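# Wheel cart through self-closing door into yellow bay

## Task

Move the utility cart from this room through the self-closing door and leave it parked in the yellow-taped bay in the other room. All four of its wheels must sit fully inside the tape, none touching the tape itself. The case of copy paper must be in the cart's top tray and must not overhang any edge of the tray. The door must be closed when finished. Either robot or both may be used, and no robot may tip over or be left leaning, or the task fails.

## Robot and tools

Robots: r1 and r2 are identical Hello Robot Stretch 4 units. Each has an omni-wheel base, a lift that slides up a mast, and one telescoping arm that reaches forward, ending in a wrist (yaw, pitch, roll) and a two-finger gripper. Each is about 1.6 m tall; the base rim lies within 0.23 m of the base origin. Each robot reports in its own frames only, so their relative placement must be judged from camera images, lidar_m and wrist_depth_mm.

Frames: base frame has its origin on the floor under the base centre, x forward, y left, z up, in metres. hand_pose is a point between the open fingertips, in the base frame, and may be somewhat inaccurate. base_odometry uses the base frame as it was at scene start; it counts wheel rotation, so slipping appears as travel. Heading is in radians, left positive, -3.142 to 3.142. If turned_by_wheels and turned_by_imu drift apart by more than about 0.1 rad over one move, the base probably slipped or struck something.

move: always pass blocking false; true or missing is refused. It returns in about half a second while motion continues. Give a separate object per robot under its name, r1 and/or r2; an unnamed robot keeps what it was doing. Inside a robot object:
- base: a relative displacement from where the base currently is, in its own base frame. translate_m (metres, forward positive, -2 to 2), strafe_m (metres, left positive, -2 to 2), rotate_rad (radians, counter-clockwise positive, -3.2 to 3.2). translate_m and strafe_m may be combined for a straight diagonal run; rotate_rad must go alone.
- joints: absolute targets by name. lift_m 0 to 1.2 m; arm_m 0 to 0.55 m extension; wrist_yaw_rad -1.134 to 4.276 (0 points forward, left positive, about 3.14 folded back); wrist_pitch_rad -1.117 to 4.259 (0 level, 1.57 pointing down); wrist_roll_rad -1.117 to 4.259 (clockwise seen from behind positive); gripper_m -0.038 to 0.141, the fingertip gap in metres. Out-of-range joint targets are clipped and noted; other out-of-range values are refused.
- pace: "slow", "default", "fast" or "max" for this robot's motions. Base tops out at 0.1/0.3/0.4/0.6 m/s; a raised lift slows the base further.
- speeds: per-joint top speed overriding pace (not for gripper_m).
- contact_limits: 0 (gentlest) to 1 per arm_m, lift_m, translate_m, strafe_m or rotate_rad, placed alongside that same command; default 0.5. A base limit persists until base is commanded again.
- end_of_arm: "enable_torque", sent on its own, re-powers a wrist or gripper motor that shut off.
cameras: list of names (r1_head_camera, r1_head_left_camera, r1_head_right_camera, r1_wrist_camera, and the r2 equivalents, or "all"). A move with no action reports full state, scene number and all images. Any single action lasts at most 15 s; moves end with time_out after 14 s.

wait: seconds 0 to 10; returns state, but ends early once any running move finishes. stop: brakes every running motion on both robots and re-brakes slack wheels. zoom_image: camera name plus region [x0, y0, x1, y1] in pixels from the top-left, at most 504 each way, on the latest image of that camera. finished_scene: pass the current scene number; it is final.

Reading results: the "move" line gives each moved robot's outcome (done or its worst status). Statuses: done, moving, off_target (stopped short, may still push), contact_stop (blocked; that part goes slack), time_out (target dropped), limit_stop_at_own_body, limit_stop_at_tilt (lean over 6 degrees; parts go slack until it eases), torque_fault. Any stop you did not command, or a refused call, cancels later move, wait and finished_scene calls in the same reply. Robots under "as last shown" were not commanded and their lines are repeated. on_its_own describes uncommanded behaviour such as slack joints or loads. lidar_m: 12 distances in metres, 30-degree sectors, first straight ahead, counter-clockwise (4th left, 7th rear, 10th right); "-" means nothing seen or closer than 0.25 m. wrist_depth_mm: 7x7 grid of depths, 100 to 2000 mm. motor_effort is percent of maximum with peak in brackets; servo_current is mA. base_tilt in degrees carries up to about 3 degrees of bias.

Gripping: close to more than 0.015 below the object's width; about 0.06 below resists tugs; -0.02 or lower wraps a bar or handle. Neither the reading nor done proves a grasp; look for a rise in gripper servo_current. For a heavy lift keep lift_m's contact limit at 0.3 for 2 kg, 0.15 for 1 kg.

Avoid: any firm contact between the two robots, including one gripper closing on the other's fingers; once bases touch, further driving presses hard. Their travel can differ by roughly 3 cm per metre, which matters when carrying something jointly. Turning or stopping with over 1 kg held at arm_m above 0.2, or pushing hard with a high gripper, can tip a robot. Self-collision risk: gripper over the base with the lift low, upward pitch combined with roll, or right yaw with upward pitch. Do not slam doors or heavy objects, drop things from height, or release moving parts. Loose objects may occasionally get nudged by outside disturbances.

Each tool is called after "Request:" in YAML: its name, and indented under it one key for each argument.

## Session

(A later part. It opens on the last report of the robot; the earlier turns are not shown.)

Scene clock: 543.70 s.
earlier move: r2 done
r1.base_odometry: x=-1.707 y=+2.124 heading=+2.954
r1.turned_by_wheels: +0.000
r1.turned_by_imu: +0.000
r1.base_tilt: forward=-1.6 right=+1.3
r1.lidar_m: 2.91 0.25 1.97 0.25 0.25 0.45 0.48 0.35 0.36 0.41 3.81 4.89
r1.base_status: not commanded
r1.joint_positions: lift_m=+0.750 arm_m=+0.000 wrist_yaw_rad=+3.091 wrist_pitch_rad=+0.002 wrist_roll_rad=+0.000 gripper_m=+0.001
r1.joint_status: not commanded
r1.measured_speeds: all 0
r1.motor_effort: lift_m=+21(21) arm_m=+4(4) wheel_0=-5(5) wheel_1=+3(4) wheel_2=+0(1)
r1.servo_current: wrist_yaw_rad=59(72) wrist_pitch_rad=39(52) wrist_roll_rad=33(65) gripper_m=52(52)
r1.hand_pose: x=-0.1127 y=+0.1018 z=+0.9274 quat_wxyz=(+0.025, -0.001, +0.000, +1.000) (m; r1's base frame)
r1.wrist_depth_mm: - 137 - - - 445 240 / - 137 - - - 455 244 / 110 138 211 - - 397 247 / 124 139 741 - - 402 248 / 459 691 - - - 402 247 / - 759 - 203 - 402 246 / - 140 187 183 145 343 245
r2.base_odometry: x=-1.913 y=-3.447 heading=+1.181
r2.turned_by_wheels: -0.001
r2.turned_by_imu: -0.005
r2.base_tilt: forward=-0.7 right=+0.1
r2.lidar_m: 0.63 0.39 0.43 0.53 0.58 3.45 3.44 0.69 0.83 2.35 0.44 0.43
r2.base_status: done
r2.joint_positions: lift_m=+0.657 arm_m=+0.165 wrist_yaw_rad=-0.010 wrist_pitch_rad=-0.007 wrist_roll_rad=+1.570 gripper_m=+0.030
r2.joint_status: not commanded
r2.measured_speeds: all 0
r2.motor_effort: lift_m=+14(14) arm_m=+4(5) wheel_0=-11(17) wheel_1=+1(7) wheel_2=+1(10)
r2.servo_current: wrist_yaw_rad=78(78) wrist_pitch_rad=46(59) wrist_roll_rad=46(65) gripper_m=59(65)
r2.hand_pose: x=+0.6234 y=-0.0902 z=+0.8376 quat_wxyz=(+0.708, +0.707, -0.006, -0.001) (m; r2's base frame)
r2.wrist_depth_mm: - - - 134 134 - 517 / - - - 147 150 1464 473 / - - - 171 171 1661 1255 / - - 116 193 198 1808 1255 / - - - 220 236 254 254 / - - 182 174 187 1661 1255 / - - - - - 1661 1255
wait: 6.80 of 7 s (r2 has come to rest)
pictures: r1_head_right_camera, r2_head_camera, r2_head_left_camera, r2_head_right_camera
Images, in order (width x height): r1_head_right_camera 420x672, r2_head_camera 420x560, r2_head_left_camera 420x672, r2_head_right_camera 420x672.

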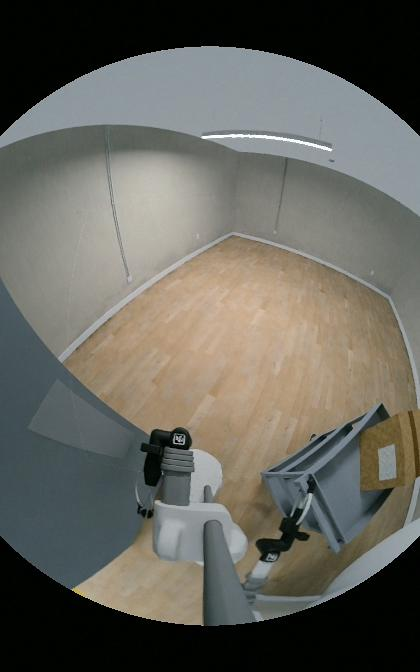

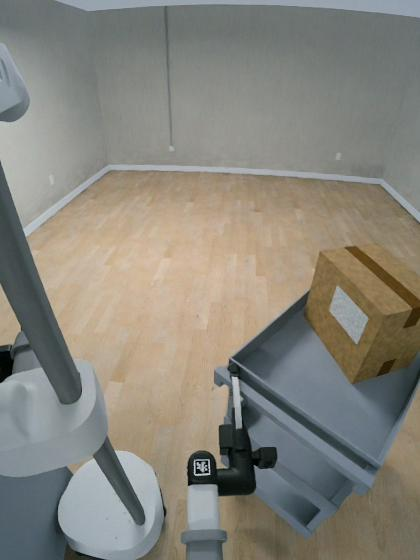

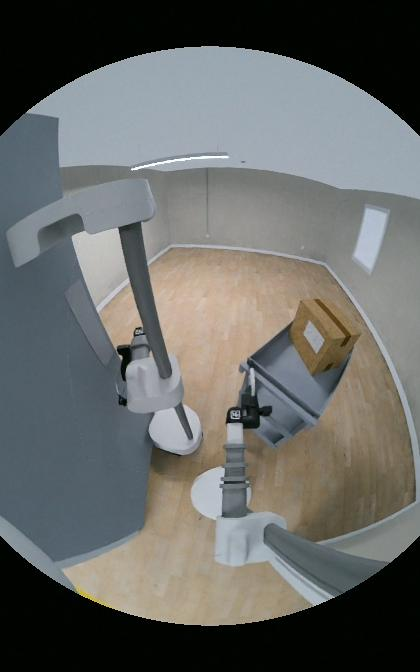

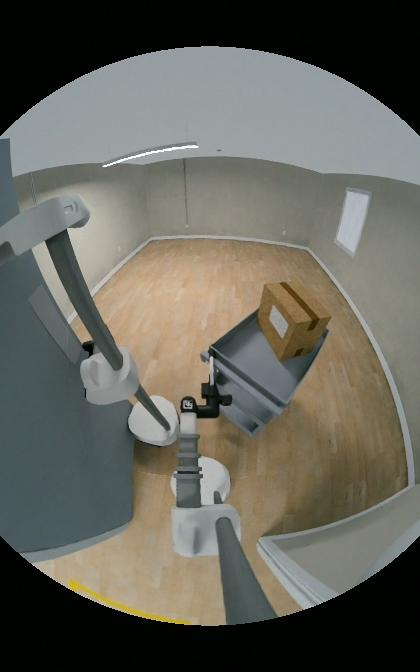

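Request:
move:
  blocking: false
  r2: {"base":{"translate_m":-0.4,"strafe_m":0.18},"pace":"slow"}

Request:
wait:
  seconds: 6
  cameras: ["r2_head_left_camera","r2_head_camera","r2_head_right_camera","r1_head_right_camera"]

Scene clock: 554.07 s.
move: r2 moving
r1: as last shown
r1.base_tilt: forward=-1.6 right=+1.2
r1.lidar_m: 2.92 0.26 1.96 0.25 0.25 0.45 0.44 0.37 0.33 0.40 1.05 4.89
r1.motor_effort: lift_m=+21(21) arm_m=+4(4) wheel_0=-5(5) wheel_1=+3(3) wheel_2=+0(1)
r1.servo_current: wrist_yaw_rad=39(59) wrist_pitch_rad=39(46) wrist_roll_rad=33(59) gripper_m=46(52)
r1.wrist_depth_mm: - 137 - - - 449 240 / - 137 - - - 459 244 / 110 137 211 - - 397 246 / 124 139 732 - - 399 248 / 466 661 - - - 402 248 / - 798 - 202 - 399 246 / - 768 188 183 145 342 244
r2.base_odometry: x=-1.923 y=-3.456 heading=+1.180
r2.turned_by_wheels: -0.001
r2.turned_by_imu: -0.001
r2.base_tilt: forward=-0.7 right=+0.0
r2.lidar_m: 0.61 0.39 0.43 0.54 0.57 3.44 3.42 0.67 0.84 2.35 0.45 0.43
r2.base_status: translate_m moving; strafe_m moving
r2.joint_positions: lift_m=+0.657 arm_m=+0.165 wrist_yaw_rad=-0.010 wrist_pitch_rad=-0.007 wrist_roll_rad=+1.570 gripper_m=+0.030
r2.joint_status: not commanded
r2.measured_speeds: translate_m=-0.048 strafe_m=+0.022 rotate_rad=+0.002 lift_m=+0.000 arm_m=+0.000 wrist_yaw_rad=+0.000 wrist_pitch_rad=+0.000 wrist_roll_rad=+0.000
r2.motor_effort: lift_m=+14(14) arm_m=+4(5) wheel_0=-15(19) wheel_1=-9(9) wheel_2=+6(6)
r2.servo_current: wrist_yaw_rad=78(78) wrist_pitch_rad=52(52) wrist_roll_rad=52(59) gripper_m=59(65)
r2.hand_pose: x=+0.6234 y=-0.0902 z=+0.8376 quat_wxyz=(+0.708, +0.707, -0.006, -0.001) (m; r2's base frame)
r2.wrist_depth_mm: - - - 136 136 - - / - - - 153 152 1576 462 / - - 105 174 172 1661 1229 / - - 119 189 199 1808 1281 / - - - 214 236 254 255 / - - 187 176 187 1661 1205 / - - - - - 1983 1229
pictures: none

Scene clock: 559.13 s.
earlier move: r2 done
r1.base_odometry: x=-1.707 y=+2.124 heading=+2.954
r1.turned_by_wheels: +0.000
r1.turned_by_imu: +0.000
r1.base_tilt: forward=-1.5 right=+1.3
r1.lidar_m: 2.90 0.25 1.97 0.25 0.25 0.45 0.45 0.31 0.33 0.43 3.82 4.88
r1.base_status: not commanded
r1.joint_positions: lift_m=+0.750 arm_m=+0.000 wrist_yaw_rad=+3.091 wrist_pitch_rad=+0.002 wrist_roll_rad=+0.000 gripper_m=+0.001
r1.joint_status: not commanded
r1.measured_speeds: all 0
r1.motor_effort: lift_m=+21(22) arm_m=+4(4) wheel_0=-4(5) wheel_1=+3(4) wheel_2=-1(1)
r1.servo_current: wrist_yaw_rad=46(78) wrist_pitch_rad=39(52) wrist_roll_rad=52(65) gripper_m=46(59)
r1.hand_pose: x=-0.1127 y=+0.1018 z=+0.9274 quat_wxyz=(+0.025, -0.001, +0.000, +1.000) (m; r1's base frame)
r1.wrist_depth_mm: - 136 - - - 445 241 / - 137 - - - 459 243 / 110 138 211 - - 399 246 / 124 140 661 1078 - 402 247 / 466 668 683 - - 402 248 / 404 554 585 203 - 399 247 / 382 140 188 183 145 343 244
r2.base_odometry: x=-2.232 y=-3.748 heading=+1.181
r2.turned_by_wheels: +0.001
r2.turned_by_imu: +0.002
r2.base_tilt: forward=-0.6 right=+0.0
r2.lidar_m: 0.62 0.56 0.39 0.36 0.47 3.05 3.02 3.03 0.59 0.65 0.46 0.48
r2.base_status: done
r2.joint_positions: lift_m=+0.657 arm_m=+0.165 wrist_yaw_rad=+0.000 wrist_pitch_rad=-0.007 wrist_roll_rad=+1.570 gripper_m=+0.030
r2.joint_status: not commanded
r2.measured_speeds: all 0
r2.motor_effort: lift_m=+14(14) arm_m=+4(5) wheel_0=-2(19) wheel_1=-3(9) wheel_2=+8(11)
r2.servo_current: wrist_yaw_rad=39(78) wrist_pitch_rad=52(59) wrist_roll_rad=46(59) gripper_m=59(65)
r2.hand_pose: x=+0.6242 y=-0.0874 z=+0.8376 quat_wxyz=(+0.708, +0.707, -0.003, +0.003) (m; r2's base frame)
r2.wrist_depth_mm: - - - 143 143 - - / - - - 158 159 1537 480 / - - 113 177 177 1661 1182 / - - 129 196 200 1863 1229 / - - - 219 240 258 256 / - - 184 181 188 1576 1229 / 407 351 397 - 394 387 397
wait: 5.07 of 6 s (r2 has come to rest)
pictures: r1_head_right_camera, r2_head_camera, r2_head_left_camera, r2_head_right_camera
Images, in order (width x height): r1_head_right_camera 420x672, r2_head_camera 420x560, r2_head_left_camera 420x672, r2_head_right_camera 420x672.

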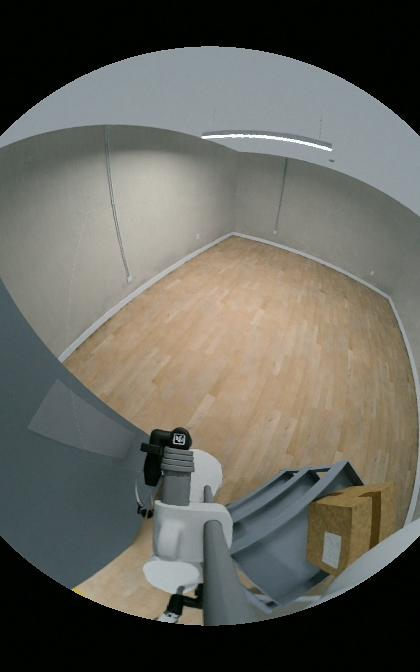

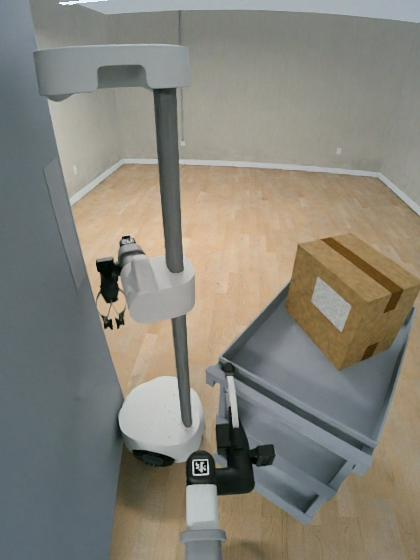

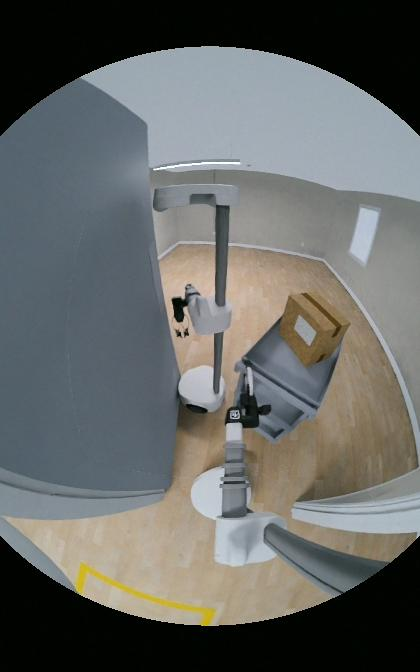

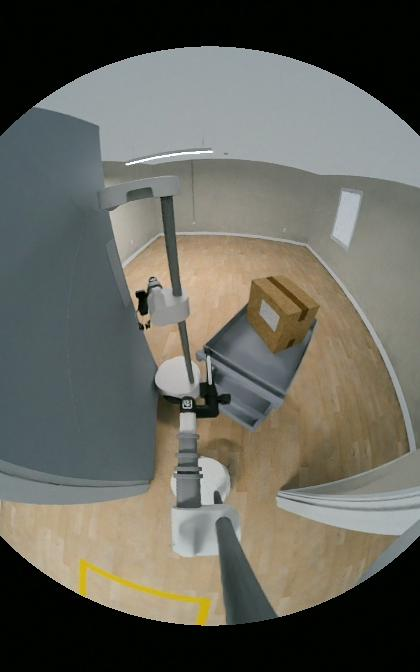

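Request:
move:
  blocking: false
  r2: {"base":{"translate_m":-0.25,"strafe_m":0.06},"pace":"slow"}

Request:
wait:
  seconds: 5
  cameras: ["r2_head_left_camera","r2_head_camera","r2_head_right_camera","r1_head_right_camera"]

Scene clock: 575.63 s.
move: r2 moving
r1: as last shown
r1.base_tilt: forward=-1.6 right=+1.3
r1.lidar_m: 2.93 0.25 1.97 0.25 0.25 0.45 0.46 0.29 0.32 0.44 3.84 4.88
r1.motor_effort: lift_m=+21(21) arm_m=+4(4) wheel_0=-5(5) wheel_1=+3(3) wheel_2=-1(1)
r1.servo_current: wrist_yaw_rad=59(59) wrist_pitch_rad=33(52) wrist_roll_rad=39(59) gripper_m=46(52)
r1.wrist_depth_mm: - 137 - - - 445 241 / - 137 - - - 459 243 / 110 138 211 - - 399 246 / 124 139 661 1098 - 402 246 / 564 1308 683 - - 399 247 / 427 544 211 204 - 402 246 / 387 141 187 183 145 342 245
r2.base_odometry: x=-2.239 y=-3.758 heading=+1.181
r2.turned_by_wheels: +0.000
r2.turned_by_imu: +0.001
r2.base_tilt: forward=-0.7 right=+0.1
r2.lidar_m: 0.61 0.54 0.38 0.37 0.50 3.02 3.00 3.04 0.59 0.61 0.48 0.48
r2.base_status: translate_m moving; strafe_m moving
r2.joint_positions: lift_m=+0.657 arm_m=+0.165 wrist_yaw_rad=+0.000 wrist_pitch_rad=-0.007 wrist_roll_rad=+1.570 gripper_m=+0.030
r2.joint_status: not commanded
r2.measured_speeds: translate_m=-0.048 strafe_m=+0.012 rotate_rad=+0.001 lift_m=+0.000 arm_m=+0.000 wrist_yaw_rad=+0.000 wrist_pitch_rad=+0.000 wrist_roll_rad=+0.000
r2.motor_effort: lift_m=+14(14) arm_m=+4(5) wheel_0=-7(9) wheel_1=-6(6) wheel_2=+11(13)
r2.servo_current: wrist_yaw_rad=46(59) wrist_pitch_rad=52(52) wrist_roll_rad=52(59) gripper_m=59(65)
r2.hand_pose: x=+0.6243 y=-0.0874 z=+0.8376 quat_wxyz=(+0.708, +0.707, -0.003, +0.003) (m; r2's base frame)
r2.wrist_depth_mm: - - - 144 144 - - / - - - 159 159 1537 488 / - - 114 179 179 1708 1160 / - - - 197 201 1808 1229 / - - - 220 239 260 257 / - - 183 181 189 1576 1160 / 418 357 410 - 402 402 402
pictures: none

Scene clock: 578.97 s.
earlier move: r2 done
r1.base_odometry: x=-1.707 y=+2.124 heading=+2.954
r1.turned_by_wheels: +0.000
r1.turned_by_imu: +0.000
r1.base_tilt: forward=-1.6 right=+1.3
r1.lidar_m: 2.90 0.25 1.97 0.25 0.25 0.46 0.42 0.36 0.39 0.45 3.83 4.89
r1.base_status: not commanded
r1.joint_positions: lift_m=+0.750 arm_m=+0.000 wrist_yaw_rad=+3.091 wrist_pitch_rad=+0.002 wrist_roll_rad=+0.000 gripper_m=+0.001
r1.joint_status: not commanded
r1.measured_speeds: all 0
r1.motor_effort: lift_m=+21(22) arm_m=+4(4) wheel_0=-5(5) wheel_1=+3(3) wheel_2=-1(1)
r1.servo_current: wrist_yaw_rad=65(78) wrist_pitch_rad=46(52) wrist_roll_rad=52(65) gripper_m=46(52)
r1.hand_pose: x=-0.1127 y=+0.1018 z=+0.9274 quat_wxyz=(+0.025, -0.001, +0.000, +1.000) (m; r1's base frame)
r1.wrist_depth_mm: - 137 - - - 449 240 / - 137 - - - 455 245 / 110 138 211 - - 399 246 / 124 139 - 1308 - 402 248 / 621 - - - - 404 248 / 442 508 210 203 - 397 247 / 442 473 183 183 144 342 245
r2.base_odometry: x=-2.382 y=-3.956 heading=+1.181
r2.turned_by_wheels: +0.000
r2.turned_by_imu: +0.001
r2.base_tilt: forward=-0.7 right=+0.1
r2.lidar_m: 0.63 0.46 0.37 0.67 2.49 2.78 2.74 3.03 2.53 0.60 0.54 0.50
r2.base_status: done
r2.joint_positions: lift_m=+0.657 arm_m=+0.165 wrist_yaw_rad=+0.001 wrist_pitch_rad=-0.007 wrist_roll_rad=+1.570 gripper_m=+0.030
r2.joint_status: not commanded
r2.measured_speeds: all 0
r2.motor_effort: lift_m=+14(14) arm_m=+4(5) wheel_0=-1(9) wheel_1=-4(7) wheel_2=+8(14)
r2.servo_current: wrist_yaw_rad=52(59) wrist_pitch_rad=52(59) wrist_roll_rad=39(59) gripper_m=59(65)
r2.hand_pose: x=+0.6243 y=-0.0871 z=+0.8376 quat_wxyz=(+0.708, +0.707, -0.002, +0.003) (m; r2's base frame)
r2.wrist_depth_mm: - 473 107 158 159 - - / - - 117 174 174 - - / - - - 183 190 1661 492 / - - - 206 209 1808 1229 / - - 158 224 239 634 627 / - - 184 183 190 1499 1182 / - - - - - 1576 1205
wait: 3.33 of 5 s (r2 has come to rest)
pictures: r1_head_right_camera, r2_head_camera, r2_head_left_camera, r2_head_right_camera
Images, in order (width x height): r1_head_right_camera 420x672, r2_head_camera 420x560, r2_head_left_camera 420x672, r2_head_right_camera 420x672.

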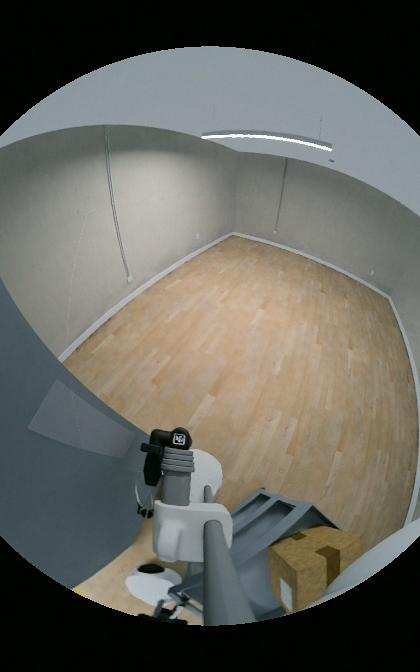

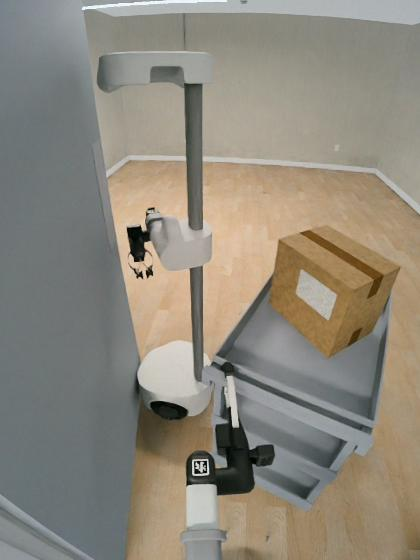

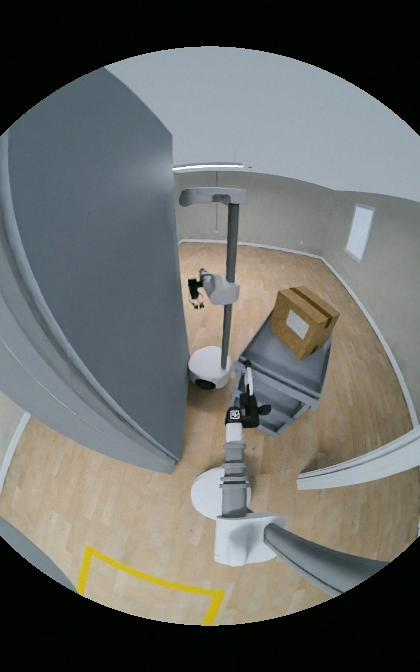

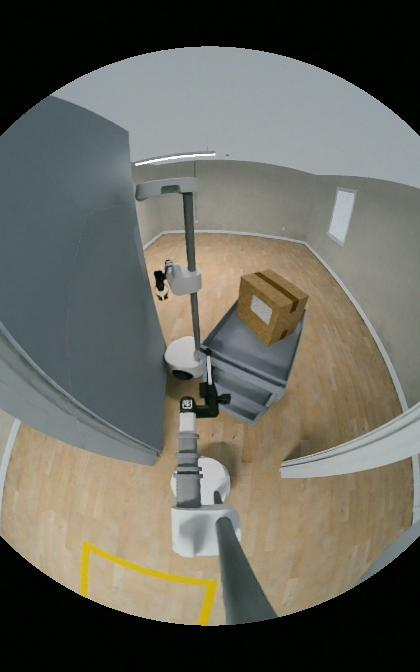

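Request:
move:
  blocking: false
  r2: {"base":{"translate_m":-0.3,"strafe_m":0.1},"pace":"slow"}

Request:
wait:
  seconds: 5
  cameras: ["r2_head_left_camera","r2_head_camera","r2_head_right_camera"]

Scene clock: 584.23 s.
move: r2 moving
r1: as last shown
r1.lidar_m: 2.91 0.25 1.96 0.25 0.25 0.46 0.41 0.36 0.37 0.48 3.83 4.88
r1.motor_effort: lift_m=+21(22) arm_m=+4(4) wheel_0=-4(5) wheel_1=+3(3) wheel_2=-1(1)
r1.servo_current: wrist_yaw_rad=59(59) wrist_pitch_rad=46(46) wrist_roll_rad=59(59) gripper_m=46(52)
r1.wrist_depth_mm: - 137 - - - 452 240 / - 137 - - - 455 243 / 110 138 210 - - 397 247 / 124 139 - - - 399 248 / 621 - - - - 402 247 / 452 508 211 203 - 399 247 / 439 473 183 182 145 342 245
r2.base_odometry: x=-2.391 y=-3.966 heading=+1.181
r2.turned_by_wheels: +0.000
r2.turned_by_imu: +0.000
r2.base_tilt: forward=-0.7 right=+0.1
r2.lidar_m: 0.62 0.46 0.39 0.82 2.51 2.76 2.73 3.03 2.51 0.60 0.53 0.52
r2.base_status: translate_m moving; strafe_m moving
r2.joint_positions: lift_m=+0.657 arm_m=+0.165 wrist_yaw_rad=+0.001 wrist_pitch_rad=-0.007 wrist_roll_rad=+1.570 gripper_m=+0.030
r2.joint_status: not commanded
r2.measured_speeds: translate_m=-0.048 strafe_m=+0.017 rotate_rad=+0.001 lift_m=+0.000 arm_m=+0.000 wrist_yaw_rad=+0.000 wrist_pitch_rad=+0.000 wrist_roll_rad=+0.000
r2.motor_effort: lift_m=+14(14) arm_m=+4(5) wheel_0=-8(8) wheel_1=-6(7) wheel_2=+10(13)
r2.servo_current: wrist_yaw_rad=59(59) wrist_pitch_rad=52(52) wrist_roll_rad=46(59) gripper_m=59(65)
r2.hand_pose: x=+0.6243 y=-0.0871 z=+0.8376 quat_wxyz=(+0.708, +0.707, -0.002, +0.003) (m; r2's base frame)
r2.wrist_depth_mm: - 477 111 162 161 - - / - - 119 174 175 - - / - - - 186 191 1808 480 / - - - 207 211 1756 1229 / - - 160 226 238 640 634 / - - 183 181 190 1430 866 / - - - - - 1576 1229
pictures: none

Scene clock: 588.13 s.
earlier move: r2 done
r1.base_odometry: x=-1.707 y=+2.124 heading=+2.954
r1.turned_by_wheels: +0.000
r1.turned_by_imu: +0.000
r1.base_tilt: forward=-1.6 right=+1.2
r1.lidar_m: 2.90 0.25 1.95 0.25 0.25 0.45 0.44 0.34 2.80 2.87 3.82 4.87
r1.base_status: not commanded
r1.joint_positions: lift_m=+0.750 arm_m=+0.000 wrist_yaw_rad=+3.091 wrist_pitch_rad=+0.002 wrist_roll_rad=+0.000 gripper_m=+0.001
r1.joint_status: not commanded
r1.measured_speeds: all 0
r1.motor_effort: lift_m=+21(22) arm_m=+4(4) wheel_0=-4(5) wheel_1=+3(3) wheel_2=+0(1)
r1.servo_current: wrist_yaw_rad=33(65) wrist_pitch_rad=46(52) wrist_roll_rad=46(65) gripper_m=46(59)
r1.hand_pose: x=-0.1127 y=+0.1018 z=+0.9274 quat_wxyz=(+0.025, -0.001, +0.000, +1.000) (m; r1's base frame)
r1.wrist_depth_mm: - 137 - - - 449 240 / - 137 - - - 459 244 / 110 138 211 - - 402 247 / 124 139 - - - 402 248 / 535 574 - 960 - 399 247 / 452 512 580 204 1576 397 247 / 433 140 158 164 145 340 245
r2.base_odometry: x=-2.588 y=-4.195 heading=+1.181
r2.turned_by_wheels: +0.000
r2.turned_by_imu: +0.000
r2.base_tilt: forward=-0.7 right=+0.1
r2.lidar_m: 0.62 0.50 0.64 2.21 2.45 2.46 2.43 2.68 2.55 0.92 0.59 0.54
r2.base_status: done
r2.joint_positions: lift_m=+0.657 arm_m=+0.165 wrist_yaw_rad=+0.001 wrist_pitch_rad=-0.007 wrist_roll_rad=+1.570 gripper_m=+0.030
r2.joint_status: not commanded
r2.measured_speeds: all 0
r2.motor_effort: lift_m=+14(14) arm_m=+4(5) wheel_0=-6(12) wheel_1=-6(8) wheel_2=+5(13)
r2.servo_current: wrist_yaw_rad=52(59) wrist_pitch_rad=52(59) wrist_roll_rad=39(59) gripper_m=59(65)
r2.hand_pose: x=+0.6243 y=-0.0873 z=+0.8376 quat_wxyz=(+0.708, +0.707, -0.002, +0.003) (m; r2's base frame)
r2.wrist_depth_mm: - 445 132 183 182 723 - / - - 469 189 193 759 - / - - 574 204 208 - - / - - 946 218 223 1661 488 / - - 891 230 236 1708 917 / - - 188 187 190 262 260 / - - - - - - -
wait: 3.90 of 5 s (r2 has come to rest)
pictures: r2_head_camera, r2_head_left_camera, r2_head_right_camera
Images, in order (width x height): r2_head_camera 420x560, r2_head_left_camera 420x672, r2_head_right_camera 420x672.

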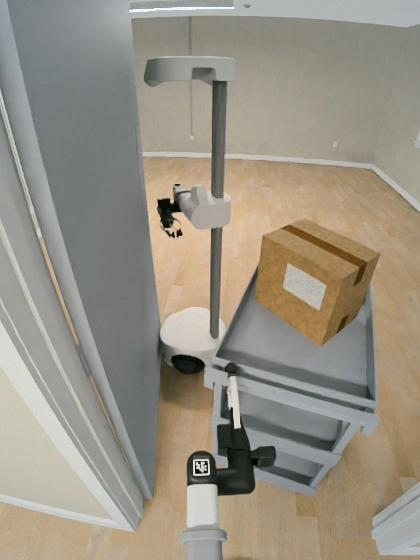

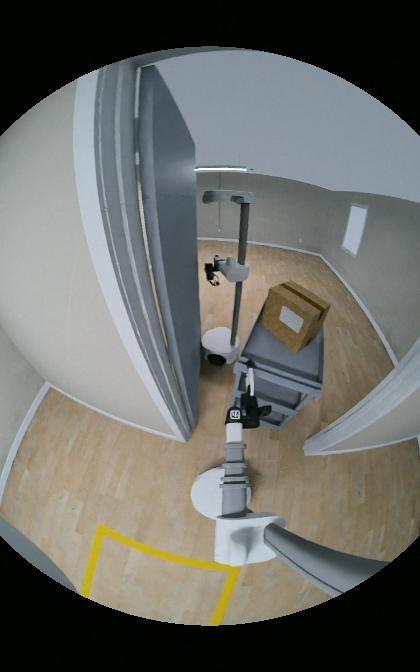

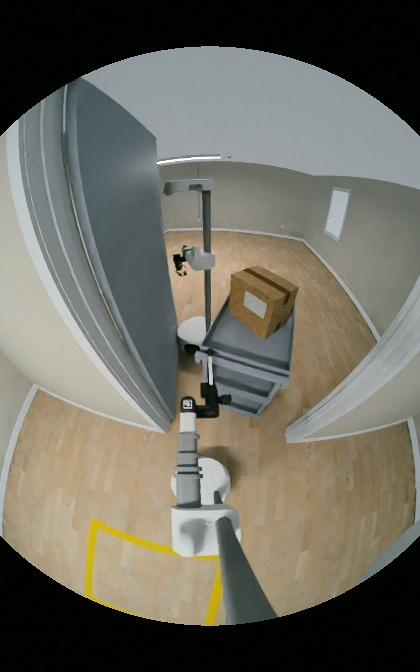

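Request:
move:
  blocking: false
  r2: {"base":{"translate_m":-0.5,"strafe_m":0.08},"pace":"slow"}

Request:
wait:
  seconds: 7
  cameras: ["r2_head_left_camera","r2_head_camera","r2_head_right_camera"]

Scene clock: 594.30 s.
move: r2 moving
r1: as last shown
r1.lidar_m: 2.94 0.25 1.98 0.25 0.25 0.44 0.43 0.35 2.79 2.89 3.81 4.88
r1.motor_effort: lift_m=+21(22) arm_m=+4(4) wheel_0=-5(5) wheel_1=+3(4) wheel_2=+0(1)
r1.servo_current: wrist_yaw_rad=52(52) wrist_pitch_rad=46(52) wrist_roll_rad=59(59) gripper_m=46(52)
r1.wrist_depth_mm: - 137 - - - 452 241 / - 137 - - - 462 243 / 110 138 211 - - 397 245 / 124 139 - - - 399 248 / 535 580 - 946 - 402 247 / 455 521 580 202 1618 399 246 / 433 140 158 146 145 342 244
r2.base_odometry: x=-2.595 y=-4.206 heading=+1.180
r2.turned_by_wheels: -0.001
r2.turned_by_imu: +0.000
r2.base_tilt: forward=-0.7 right=+0.1
r2.lidar_m: 0.63 0.49 0.64 2.19 2.46 2.44 2.43 2.65 2.54 0.96 0.61 0.55
r2.base_status: translate_m moving; strafe_m moving
r2.joint_positions: lift_m=+0.657 arm_m=+0.165 wrist_yaw_rad=+0.001 wrist_pitch_rad=-0.007 wrist_roll_rad=+1.570 gripper_m=+0.030
r2.joint_status: not commanded
r2.measured_speeds: translate_m=-0.048 strafe_m=+0.008 rotate_rad=+0.001 lift_m=+0.000 arm_m=+0.000 wrist_yaw_rad=+0.000 wrist_pitch_rad=+0.000 wrist_roll_rad=+0.000
r2.motor_effort: lift_m=+14(14) arm_m=+4(5) wheel_0=-11(13) wheel_1=-7(8) wheel_2=+8(11)
r2.servo_current: wrist_yaw_rad=52(59) wrist_pitch_rad=52(52) wrist_roll_rad=52(59) gripper_m=59(65)
r2.hand_pose: x=+0.6243 y=-0.0873 z=+0.8376 quat_wxyz=(+0.708, +0.707, -0.002, +0.003) (m; r2's base frame)
r2.wrist_depth_mm: - 445 133 183 184 715 - / - - 484 191 195 750 - / - - 559 204 208 - - / - - 960 219 224 1182 484 / - - - 231 239 1708 917 / - - 189 185 188 263 262 / - - - - - - -
pictures: none

Scene clock: 600.13 s.
earlier move: r2 done
r1.base_odometry: x=-1.707 y=+2.124 heading=+2.954
r1.turned_by_wheels: +0.000
r1.turned_by_imu: +0.000
r1.base_tilt: forward=-1.6 right=+1.2
r1.lidar_m: 2.91 0.25 1.97 0.25 0.25 0.44 0.65 1.29 2.80 2.88 3.84 4.89
r1.base_status: not commanded
r1.joint_positions: lift_m=+0.750 arm_m=+0.000 wrist_yaw_rad=+3.091 wrist_pitch_rad=+0.002 wrist_roll_rad=+0.000 gripper_m=+0.001
r1.joint_status: not commanded
r1.measured_speeds: all 0
r1.motor_effort: lift_m=+21(22) arm_m=+4(4) wheel_0=-4(5) wheel_1=+3(4) wheel_2=+0(1)
r1.servo_current: wrist_yaw_rad=46(78) wrist_pitch_rad=46(52) wrist_roll_rad=33(65) gripper_m=46(59)
r1.hand_pose: x=-0.1127 y=+0.1018 z=+0.9274 quat_wxyz=(+0.025, -0.001, +0.000, +1.000) (m; r1's base frame)
r1.wrist_depth_mm: - 137 - - - 445 242 / - 137 - - - 455 244 / 110 138 211 - - 399 245 / 124 139 917 891 - 404 247 / - - 1025 854 - 404 247 / - - 190 203 - 397 247 / - 132 158 145 145 342 244
r2.base_odometry: x=-2.852 y=-4.627 heading=+1.181
r2.turned_by_wheels: +0.001
r2.turned_by_imu: +0.003
r2.base_tilt: forward=-0.7 right=+0.1
r2.lidar_m: 0.59 0.95 1.51 2.19 2.41 1.97 1.94 2.18 2.55 2.15 1.08 0.59
r2.base_status: done
r2.joint_positions: lift_m=+0.657 arm_m=+0.165 wrist_yaw_rad=+0.001 wrist_pitch_rad=-0.007 wrist_roll_rad=+1.570 gripper_m=+0.030
r2.joint_status: not commanded
r2.measured_speeds: all 0
r2.motor_effort: lift_m=+14(14) arm_m=+4(5) wheel_0=-2(13) wheel_1=-3(9) wheel_2=+8(12)
r2.servo_current: wrist_yaw_rad=46(59) wrist_pitch_rad=46(59) wrist_roll_rad=52(59) gripper_m=52(72)
r2.hand_pose: x=+0.6244 y=-0.0870 z=+0.8376 quat_wxyz=(+0.708, +0.707, -0.002, +0.003) (m; r2's base frame)
r2.wrist_depth_mm: - 500 439 220 221 788 - / - - 462 225 226 788 - / - - 512 230 231 820 - / - - 585 235 236 - - / - - - 241 240 1464 462 / - - 185 186 186 271 266 / - - - - 251 252 -
wait: 5.83 of 7 s (r2 has come to rest)
pictures: r2_head_camera, r2_head_left_camera, r2_head_right_camera
Images, in order (width x height): r2_head_camera 420x560, r2_head_left_camera 420x672, r2_head_right_camera 420x672.

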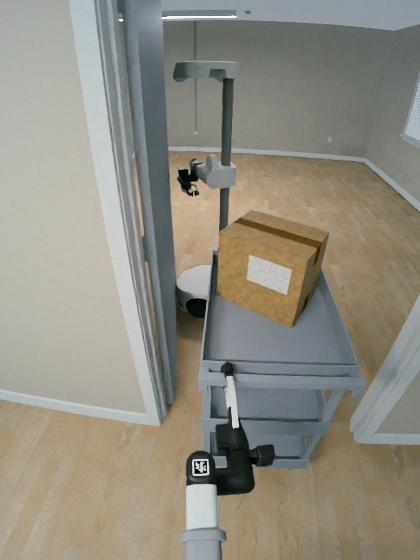

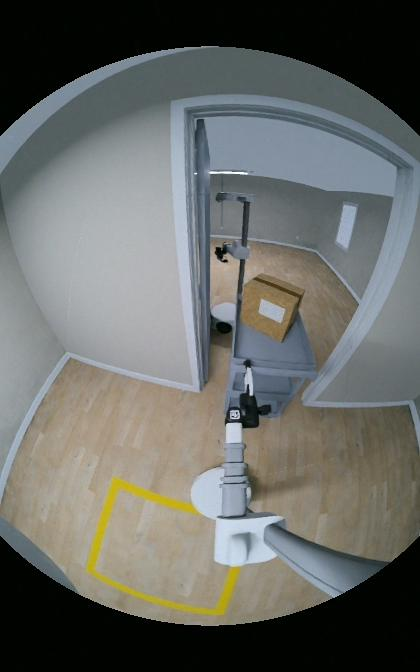

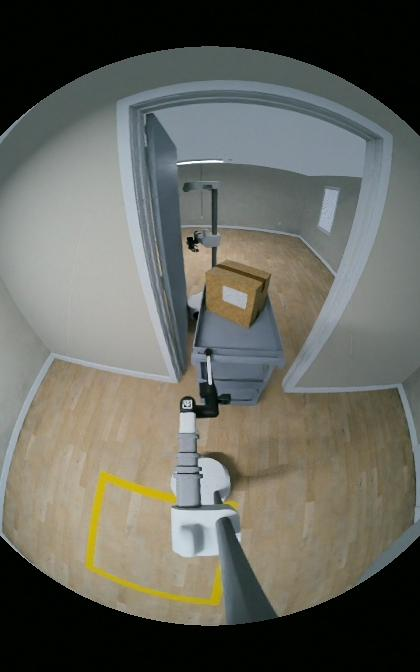

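Request:
move:
  blocking: false
  r2: {"base":{"translate_m":-0.7,"strafe_m":0.12},"pace":"slow"}

Request:
wait:
  seconds: 9
  cameras: ["r2_head_left_camera","r2_head_camera","r2_head_right_camera"]

Scene clock: 607.20 s.
move: r2 moving
r1: as last shown
r1.base_tilt: forward=-1.6 right=+1.3
r1.lidar_m: 2.95 0.25 1.96 0.25 0.25 0.47 0.66 1.29 2.80 2.89 3.82 4.88
r1.motor_effort: lift_m=+21(21) arm_m=+4(4) wheel_0=-4(5) wheel_1=+3(3) wheel_2=+0(1)
r1.servo_current: wrist_yaw_rad=46(52) wrist_pitch_rad=33(46) wrist_roll_rad=46(59) gripper_m=52(52)
r1.wrist_depth_mm: - 137 - - - 449 241 / - 138 - - - 455 244 / 110 138 211 - - 397 247 / 124 139 931 891 - 397 247 / - - 1025 891 - 399 247 / - - 210 203 - 399 246 / - 132 158 145 135 342 244
r2.base_odometry: x=-2.859 y=-4.638 heading=+1.181
r2.turned_by_wheels: +0.000
r2.turned_by_imu: +0.001
r2.base_tilt: forward=-0.7 right=+0.1
r2.lidar_m: 0.57 0.97 1.52 2.20 2.35 1.95 1.91 2.13 2.55 2.17 1.10 0.59
r2.base_status: translate_m moving; strafe_m moving
r2.joint_positions: lift_m=+0.657 arm_m=+0.165 wrist_yaw_rad=+0.001 wrist_pitch_rad=-0.007 wrist_roll_rad=+1.570 gripper_m=+0.030
r2.joint_status: not commanded
r2.measured_speeds: translate_m=-0.048 strafe_m=+0.009 rotate_rad=+0.001 lift_m=+0.000 arm_m=+0.000 wrist_yaw_rad=+0.000 wrist_pitch_rad=+0.000 wrist_roll_rad=+0.000
r2.motor_effort: lift_m=+14(14) arm_m=+4(5) wheel_0=-7(8) wheel_1=-5(6) wheel_2=+10(13)
r2.servo_current: wrist_yaw_rad=33(52) wrist_pitch_rad=46(59) wrist_roll_rad=52(59) gripper_m=59(65)
r2.hand_pose: x=+0.6244 y=-0.0870 z=+0.8376 quat_wxyz=(+0.708, +0.707, -0.002, +0.003) (m; r2's base frame)
r2.wrist_depth_mm: - 508 449 222 223 788 - / - 496 466 228 228 788 - / - - 517 232 232 820 - / - - 585 236 236 - - / - - - 240 240 1464 469 / - - 187 186 183 273 - / - - - - 250 253 -
pictures: none

Scene clock: 615.07 s.
earlier move: r2 done
r1.base_odometry: x=-1.707 y=+2.124 heading=+2.954
r1.turned_by_wheels: +0.000
r1.turned_by_imu: -0.001
r1.base_tilt: forward=-1.6 right=+1.2
r1.lidar_m: 2.93 0.25 1.96 0.25 0.26 0.45 1.36 1.27 2.79 2.86 3.82 4.86
r1.base_status: not commanded
r1.joint_positions: lift_m=+0.750 arm_m=+0.000 wrist_yaw_rad=+3.091 wrist_pitch_rad=+0.002 wrist_roll_rad=+0.000 gripper_m=+0.001
r1.joint_status: not commanded
r1.measured_speeds: all 0
r1.motor_effort: lift_m=+21(21) arm_m=+4(4) wheel_0=-5(5) wheel_1=+3(3) wheel_2=-1(1)
r1.servo_current: wrist_yaw_rad=46(72) wrist_pitch_rad=39(52) wrist_roll_rad=46(72) gripper_m=52(59)
r1.hand_pose: x=-0.1127 y=+0.1018 z=+0.9274 quat_wxyz=(+0.025, -0.001, +0.000, +1.000) (m; r1's base frame)
r1.wrist_depth_mm: - 137 - - - 452 240 / - 137 - - - 462 244 / 110 138 211 - - 399 246 / 125 139 - - 1499 473 247 / - - - - - 402 248 / - - - 203 180 397 246 / - 139 187 183 145 342 245
r2.base_odometry: x=-3.229 y=-5.229 heading=+1.181
r2.turned_by_wheels: +0.000
r2.turned_by_imu: +0.002
r2.base_tilt: forward=-0.7 right=+0.1
r2.lidar_m: 0.55 1.76 2.23 2.21 1.53 1.25 1.22 1.37 2.13 2.48 1.94 0.62
r2.base_status: done
r2.joint_positions: lift_m=+0.657 arm_m=+0.165 wrist_yaw_rad=+0.001 wrist_pitch_rad=-0.007 wrist_roll_rad=+1.570 gripper_m=+0.030
r2.joint_status: not commanded
r2.measured_speeds: all 0
r2.motor_effort: lift_m=+14(14) arm_m=+4(5) wheel_0=-2(10) wheel_1=-4(7) wheel_2=+6(13)
r2.servo_current: wrist_yaw_rad=33(65) wrist_pitch_rad=52(59) wrist_roll_rad=33(65) gripper_m=65(65)
r2.hand_pose: x=+0.6244 y=-0.0870 z=+0.8376 quat_wxyz=(+0.708, +0.707, -0.002, +0.003) (m; r2's base frame)
r2.wrist_depth_mm: - - - 297 - 1708 - / - - - 285 - 1863 - / - - 554 268 277 842 - / - - 539 258 264 854 - / - - 559 220 - 788 - / - - 190 187 184 798 - / - - - - - - -
wait: 7.87 of 9 s (r2 has come to rest)
pictures: r2_head_camera, r2_head_left_camera, r2_head_right_camera
Images, in order (width x height): r2_head_camera 420x560, r2_head_left_camera 420x672, r2_head_right_camera 420x672.

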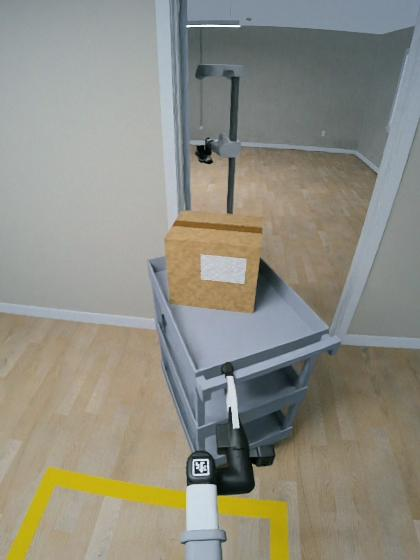

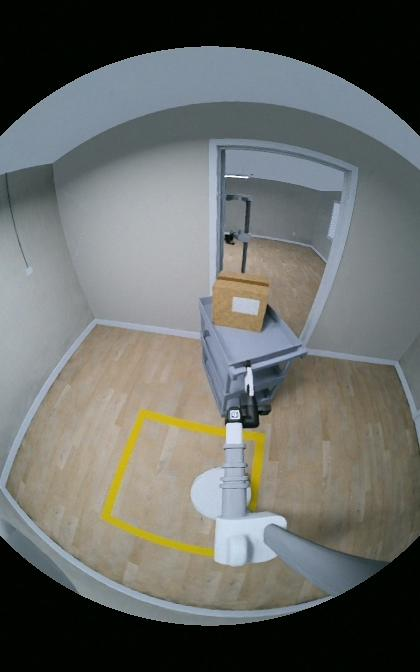

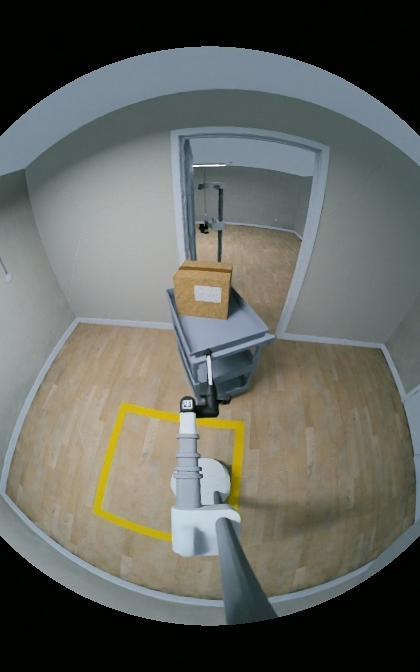

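Request:
move:
  blocking: false
  r2: {"base":{"rotate_rad":-0.11},"pace":"slow"}

Request:
wait:
  seconds: 1

Request:
move:
  blocking: false
  r2: {"base":{"translate_m":-0.35,"strafe_m":0.4},"pace":"slow"}

Request:
wait:
  seconds: 7
  cameras: ["r2_head_left_camera","r2_head_camera"]

Scene clock: 640.90 s.
move: r2 moving
r1: as last shown
r1.turned_by_imu: +0.000
r1.base_tilt: forward=-1.6 right=+1.3
r1.lidar_m: 2.93 0.25 1.97 0.25 0.25 0.45 1.34 1.28 2.78 2.86 3.82 4.88
r1.servo_current: wrist_yaw_rad=52(59) wrist_pitch_rad=39(52) wrist_roll_rad=52(65) gripper_m=52(52)
r1.wrist_depth_mm: - 137 - - - 445 240 / - 138 - - - 459 244 / 110 138 211 - - 399 245 / 124 139 - - 1499 473 248 / - - - - - 402 247 / - - - 204 180 397 247 / - 139 187 164 144 343 244
r2.base_odometry: x=-3.229 y=-5.228 heading=+1.085
r2.turned_by_wheels: -0.096
r2.turned_by_imu: -0.092
r2.base_tilt: forward=-0.7 right=+0.1
r2.lidar_m: 0.56 1.15 2.25 2.21 1.64 1.27 1.23 1.32 1.92 2.49 2.10 0.64
r2.base_status: rotate_rad moving
r2.joint_positions: lift_m=+0.657 arm_m=+0.165 wrist_yaw_rad=+0.008 wrist_pitch_rad=-0.007 wrist_roll_rad=+1.570 gripper_m=+0.030
r2.joint_status: not commanded
r2.measured_speeds: translate_m=+0.000 strafe_m=-0.002 rotate_rad=-0.187 lift_m=+0.000 arm_m=+0.000 wrist_yaw_rad=+0.000 wrist_pitch_rad=+0.000 wrist_roll_rad=+0.000
r2.motor_effort: lift_m=+14(14) arm_m=+5(5) wheel_0=+14(14) wheel_1=+6(8) wheel_2=+11(15)
r2.servo_current: wrist_yaw_rad=52(65) wrist_pitch_rad=52(52) wrist_roll_rad=46(59) gripper_m=59(65)
r2.hand_pose: x=+0.6249 y=-0.0851 z=+0.8376 quat_wxyz=(+0.708, +0.707, +0.000, +0.005) (m; r2's base frame)
r2.wrist_depth_mm: - - - 338 - 1756 - / - - - 310 - 1863 - / - - - 290 - 768 - / - - 535 266 277 866 - / - - 539 250 258 854 - / - - 191 188 185 - - / - 140 554 - - - -
pictures: none

Scene clock: 641.40 s.
earlier move: r2 done
r1.base_odometry: x=-1.707 y=+2.124 heading=+2.954
r1.turned_by_wheels: +0.000
r1.turned_by_imu: +0.000
r1.base_tilt: forward=-1.6 right=+1.2
r1.lidar_m: 2.90 0.25 1.95 0.25 0.25 0.45 1.35 1.30 2.80 2.86 3.83 4.88
r1.base_status: not commanded
r1.joint_positions: lift_m=+0.750 arm_m=+0.000 wrist_yaw_rad=+3.091 wrist_pitch_rad=+0.002 wrist_roll_rad=+0.000 gripper_m=+0.001
r1.joint_status: not commanded
r1.measured_speeds: all 0
r1.motor_effort: lift_m=+21(21) arm_m=+4(4) wheel_0=-4(5) wheel_1=+3(3) wheel_2=-1(1)
r1.servo_current: wrist_yaw_rad=59(65) wrist_pitch_rad=46(52) wrist_roll_rad=46(65) gripper_m=46(52)
r1.hand_pose: x=-0.1127 y=+0.1018 z=+0.9274 quat_wxyz=(+0.025, -0.001, +0.000, +1.000) (m; r1's base frame)
r1.wrist_depth_mm: - 137 - - - 449 240 / - 137 - - - 455 244 / 110 138 211 - - 397 246 / 124 139 - - 1537 473 247 / - - - - - 399 247 / - - - 203 182 399 248 / - 140 188 164 135 342 244
r2.base_odometry: x=-3.229 y=-5.229 heading=+1.072
r2.turned_by_wheels: -0.014
r2.turned_by_imu: -0.013
r2.base_tilt: forward=-0.7 right=+0.1
r2.lidar_m: 0.55 1.02 2.27 2.20 1.69 1.25 1.22 1.30 1.86 2.47 2.13 0.67
r2.base_status: done
r2.joint_positions: lift_m=+0.657 arm_m=+0.165 wrist_yaw_rad=+0.000 wrist_pitch_rad=-0.007 wrist_roll_rad=+1.570 gripper_m=+0.030
r2.joint_status: not commanded
r2.measured_speeds: all 0
r2.motor_effort: lift_m=+14(14) arm_m=+5(5) wheel_0=+4(14) wheel_1=+3(8) wheel_2=+1(15)
r2.servo_current: wrist_yaw_rad=46(65) wrist_pitch_rad=52(59) wrist_roll_rad=46(59) gripper_m=59(65)
r2.hand_pose: x=+0.6242 y=-0.0875 z=+0.8376 quat_wxyz=(+0.708, +0.707, -0.003, +0.002) (m; r2's base frame)
r2.wrist_depth_mm: - - - 355 413 1661 466 / - - - 319 - 1756 - / - - - 294 - 1863 - / - - 699 267 282 820 - / - - 530 215 258 866 - / - 535 185 183 187 - - / - - 539 - - - -
wait: 0.50 of 1 s (r2 has come to rest)
pictures: none

Scene clock: 641.90 s.
move: r2 moving
r1: as last shown
r1.lidar_m: 2.93 0.25 1.96 0.25 0.25 0.43 1.37 1.28 2.79 2.87 3.82 4.87
r1.motor_effort: lift_m=+21(21) arm_m=+4(4) wheel_0=-5(5) wheel_1=+3(3) wheel_2=-1(1)
r1.servo_current: wrist_yaw_rad=46(59) wrist_pitch_rad=39(46) wrist_roll_rad=59(65) gripper_m=52(52)
r1.wrist_depth_mm: - 137 - - - 449 240 / - 137 - - - 459 243 / 110 138 211 - - 399 246 / 124 139 - - 1499 473 247 / - - - - - 404 248 / - - - 203 182 397 247 / - 140 187 164 135 342 244
r2.base_odometry: x=-3.241 y=-5.231 heading=+1.072
r2.turned_by_wheels: +0.000
r2.turned_by_imu: +0.000
r2.base_tilt: forward=-0.7 right=+0.1
r2.lidar_m: 0.58 1.12 2.26 2.20 1.66 1.26 1.22 1.31 1.86 2.50 2.17 0.66
r2.base_status: translate_m moving; strafe_m moving
r2.joint_positions: lift_m=+0.657 arm_m=+0.165 wrist_yaw_rad=+0.000 wrist_pitch_rad=-0.007 wrist_roll_rad=+1.570 gripper_m=+0.030
r2.joint_status: not commanded
r2.measured_speeds: translate_m=-0.033 strafe_m=+0.037 rotate_rad=-0.003 lift_m=+0.000 arm_m=+0.000 wrist_yaw_rad=+0.000 wrist_pitch_rad=+0.000 wrist_roll_rad=+0.000
r2.motor_effort: lift_m=+14(14) arm_m=+5(5) wheel_0=-10(10) wheel_1=+5(6) wheel_2=+10(10)
r2.servo_current: wrist_yaw_rad=46(46) wrist_pitch_rad=52(52) wrist_roll_rad=46(59) gripper_m=59(65)
r2.hand_pose: x=+0.6242 y=-0.0875 z=+0.8376 quat_wxyz=(+0.708, +0.707, -0.003, +0.002) (m; r2's base frame)
r2.wrist_depth_mm: - - - 353 424 1618 462 / - - - 320 - 1808 - / - - - 293 - 1808 - / - - 539 268 285 798 - / - - 539 219 257 854 - / - - 189 185 186 798 - / - 139 544 - - - -
pictures: none

Scene clock: 647.97 s.
earlier move: r2 done
r1.base_odometry: x=-1.707 y=+2.124 heading=+2.954
r1.turned_by_wheels: +0.000
r1.turned_by_imu: +0.000
r1.base_tilt: forward=-1.6 right=+1.3
r1.lidar_m: 2.88 0.25 1.97 0.25 0.25 0.45 1.37 1.29 2.78 2.88 3.80 4.88
r1.base_status: not commanded
r1.joint_positions: lift_m=+0.750 arm_m=+0.000 wrist_yaw_rad=+3.091 wrist_pitch_rad=+0.002 wrist_roll_rad=+0.000 gripper_m=+0.001
r1.joint_status: not commanded
r1.measured_speeds: all 0
r1.motor_effort: lift_m=+21(21) arm_m=+4(4) wheel_0=-4(5) wheel_1=+3(4) wheel_2=+0(1)
r1.servo_current: wrist_yaw_rad=52(65) wrist_pitch_rad=46(52) wrist_roll_rad=59(72) gripper_m=46(52)
r1.hand_pose: x=-0.1127 y=+0.1018 z=+0.9274 quat_wxyz=(+0.025, -0.001, +0.000, +1.000) (m; r1's base frame)
r1.wrist_depth_mm: - 137 - - - 449 241 / - 137 - - - 459 244 / 110 138 211 - - 399 247 / 124 139 - - 1983 402 248 / - - - - - 402 248 / - - - 203 182 402 247 / - 139 187 183 145 338 244
r2.base_odometry: x=-3.748 y=-5.344 heading=+1.071
r2.turned_by_wheels: -0.001
r2.turned_by_imu: -0.002
r2.base_tilt: forward=-0.7 right=+0.1
r2.lidar_m: 0.61 2.04 1.88 1.82 1.19 0.89 0.85 0.91 1.32 2.89 2.66 0.59
r2.base_status: done
r2.joint_positions: lift_m=+0.657 arm_m=+0.165 wrist_yaw_rad=-0.003 wrist_pitch_rad=-0.007 wrist_roll_rad=+1.570 gripper_m=+0.030
r2.joint_status: not commanded
r2.measured_speeds: all 0
r2.motor_effort: lift_m=+14(14) arm_m=-4(5) wheel_0=-8(14) wheel_1=+3(6) wheel_2=+2(12)
r2.servo_current: wrist_yaw_rad=52(59) wrist_pitch_rad=46(59) wrist_roll_rad=46(59) gripper_m=59(65)
r2.hand_pose: x=+0.6241 y=-0.0882 z=+0.8376 quat_wxyz=(+0.708, +0.707, -0.004, +0.002) (m; r2's base frame)
r2.wrist_depth_mm: 1576 508 462 236 234 - - / 1576 - 492 236 236 - - / 1537 - 535 237 237 - - / 1576 - 591 241 239 - - / - - - 240 242 271 445 / - - 185 185 191 247 1078 / - - - - - - 1205
wait: 6.07 of 7 s (r2 has come to rest)
pictures: r2_head_camera, r2_head_left_camera
Images, in order (width x height): r2_head_camera 420x560, r2_head_left_camera 420x672.

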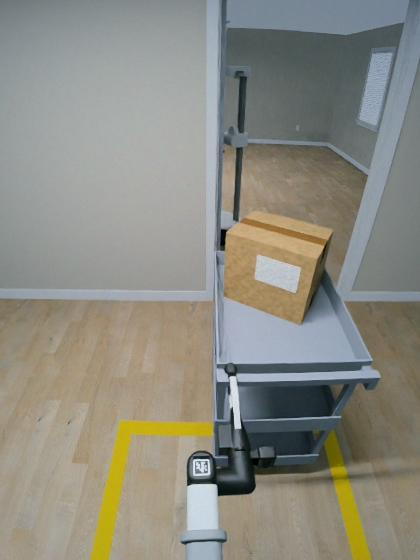

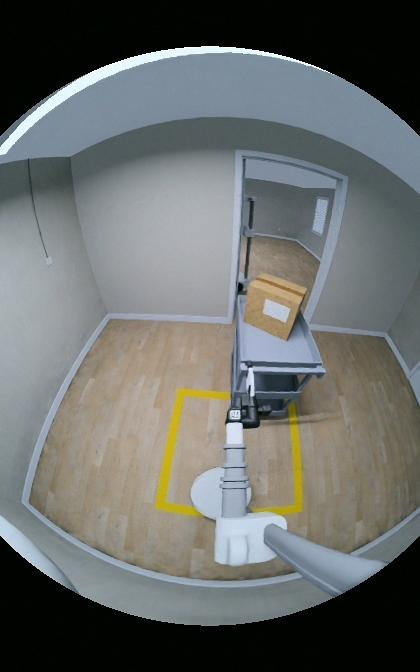

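Request:
move:
  blocking: false
  r2: {"base":{"translate_m":-0.47,"strafe_m":0.16},"pace":"slow"}

Request:
wait:
  seconds: 6.5
  cameras: ["r2_head_left_camera","r2_head_camera","r2_head_right_camera"]

Scene clock: 658.50 s.
move: r2 moving
r1: as last shown
r1.lidar_m: 2.93 0.25 1.98 0.25 0.25 0.47 1.35 1.30 2.77 2.87 3.82 4.88
r1.motor_effort: lift_m=+21(21) arm_m=+4(4) wheel_0=-4(5) wheel_1=+3(3) wheel_2=+0(1)
r1.servo_current: wrist_yaw_rad=59(59) wrist_pitch_rad=39(52) wrist_roll_rad=59(78) gripper_m=52(52)
r1.wrist_depth_mm: - 137 - - - 442 240 / - 137 - - - 459 244 / 110 138 211 - - 399 246 / 124 139 - - 1983 399 247 / - - - - - 402 247 / - - - 203 182 399 246 / - 139 187 183 144 342 244
r2.base_odometry: x=-3.758 y=-5.353 heading=+1.071
r2.turned_by_wheels: +0.000
r2.turned_by_imu: +0.000
r2.base_tilt: forward=-0.7 right=+0.1
r2.lidar_m: 0.63 2.07 1.88 1.80 1.17 0.87 0.84 0.89 1.26 2.89 2.67 0.60
r2.base_status: translate_m moving; strafe_m moving
r2.joint_positions: lift_m=+0.657 arm_m=+0.165 wrist_yaw_rad=-0.003 wrist_pitch_rad=-0.007 wrist_roll_rad=+1.570 gripper_m=+0.030
r2.joint_status: not commanded
r2.measured_speeds: translate_m=-0.049 strafe_m=+0.017 rotate_rad=-0.001 lift_m=+0.000 arm_m=+0.000 wrist_yaw_rad=+0.000 wrist_pitch_rad=+0.000 wrist_roll_rad=+0.000
r2.motor_effort: lift_m=+14(14) arm_m=-4(4) wheel_0=-8(12) wheel_1=-8(9) wheel_2=+10(11)
r2.servo_current: wrist_yaw_rad=59(59) wrist_pitch_rad=46(52) wrist_roll_rad=52(52) gripper_m=59(65)
r2.hand_pose: x=+0.6241 y=-0.0882 z=+0.8376 quat_wxyz=(+0.708, +0.707, -0.004, +0.002) (m; r2's base frame)
r2.wrist_depth_mm: 1576 473 452 232 232 - - / 1576 - 484 235 236 809 - / 1618 - 535 237 237 778 - / 1576 - 585 239 239 - - / - - - 216 241 270 500 / - - 187 186 190 248 1078 / - - - - - - 1205
pictures: none

Scene clock: 664.20 s.
earlier move: r2 done
r1.base_odometry: x=-1.707 y=+2.124 heading=+2.954
r1.turned_by_wheels: +0.000
r1.turned_by_imu: +0.000
r1.base_tilt: forward=-1.6 right=+1.3
r1.lidar_m: 2.93 0.25 1.96 0.25 0.25 0.43 1.36 1.26 2.80 2.88 3.83 4.87
r1.base_status: not commanded
r1.joint_positions: lift_m=+0.750 arm_m=+0.000 wrist_yaw_rad=+3.091 wrist_pitch_rad=+0.002 wrist_roll_rad=+0.000 gripper_m=+0.001
r1.joint_status: not commanded
r1.measured_speeds: all 0
r1.motor_effort: lift_m=+21(21) arm_m=+4(4) wheel_0=-4(5) wheel_1=+3(4) wheel_2=-1(1)
r1.servo_current: wrist_yaw_rad=46(72) wrist_pitch_rad=39(52) wrist_roll_rad=52(78) gripper_m=52(52)
r1.hand_pose: x=-0.1127 y=+0.1018 z=+0.9274 quat_wxyz=(+0.025, -0.001, +0.000, +1.000) (m; r1's base frame)
r1.wrist_depth_mm: - 137 - - - 449 241 / - 137 - - - 455 243 / 110 138 210 - - 402 246 / 124 139 - - - 399 247 / - - - - - 402 247 / - - - 203 - 399 247 / - 139 187 183 144 342 245
r2.base_odometry: x=-4.113 y=-5.680 heading=+1.071
r2.turned_by_wheels: +0.000
r2.turned_by_imu: +0.002
r2.base_tilt: forward=-0.7 right=+0.0
r2.lidar_m: 0.62 2.27 1.74 1.29 0.54 0.40 0.37 0.41 0.59 1.89 0.66 0.56
r2.base_status: done
r2.joint_positions: lift_m=+0.657 arm_m=+0.165 wrist_yaw_rad=+0.001 wrist_pitch_rad=-0.007 wrist_roll_rad=+1.570 gripper_m=+0.030
r2.joint_status: not commanded
r2.measured_speeds: all 0
r2.motor_effort: lift_m=+14(14) arm_m=-4(4) wheel_0=-2(12) wheel_1=-5(9) wheel_2=+6(13)
r2.servo_current: wrist_yaw_rad=52(59) wrist_pitch_rad=59(59) wrist_roll_rad=39(65) gripper_m=65(72)
r2.hand_pose: x=+0.6244 y=-0.0871 z=+0.8376 quat_wxyz=(+0.708, +0.707, -0.002, +0.003) (m; r2's base frame)
r2.wrist_depth_mm: - 455 433 192 195 732 - / - - 492 202 205 768 - / - - 564 213 215 809 - / - - - 224 229 1661 480 / - - - 234 241 1576 1160 / - - 189 185 190 1464 1160 / - - - - - 1808 1205
wait: 5.70 of 6.5 s (r2 has come to rest)
pictures: r2_head_camera, r2_head_left_camera, r2_head_right_camera
Images, in order (width x height): r2_head_camera 420x560, r2_head_left_camera 420x672, r2_head_right_camera 420x672.

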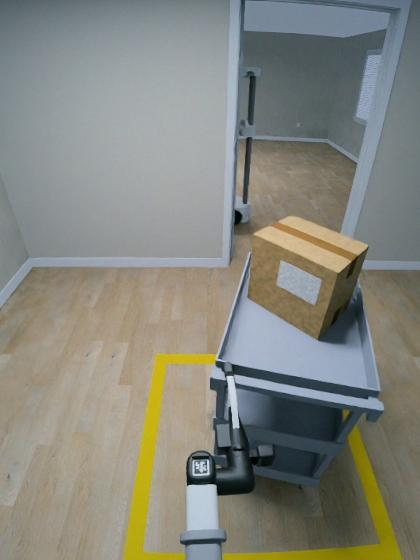

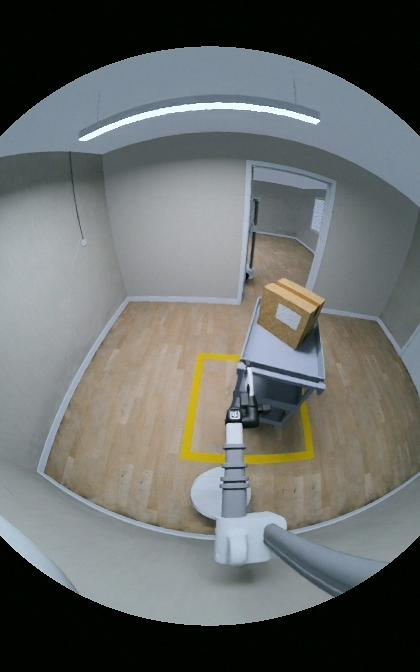

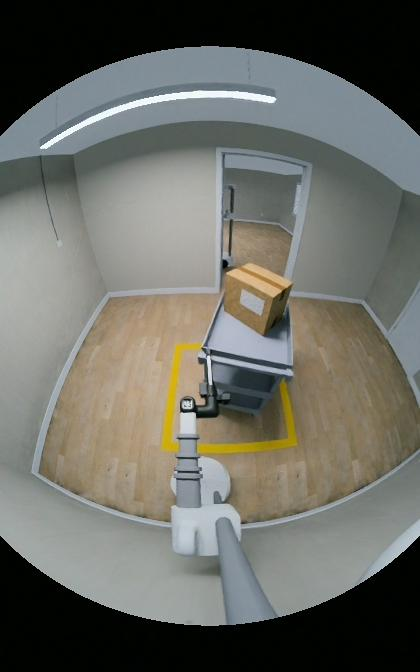

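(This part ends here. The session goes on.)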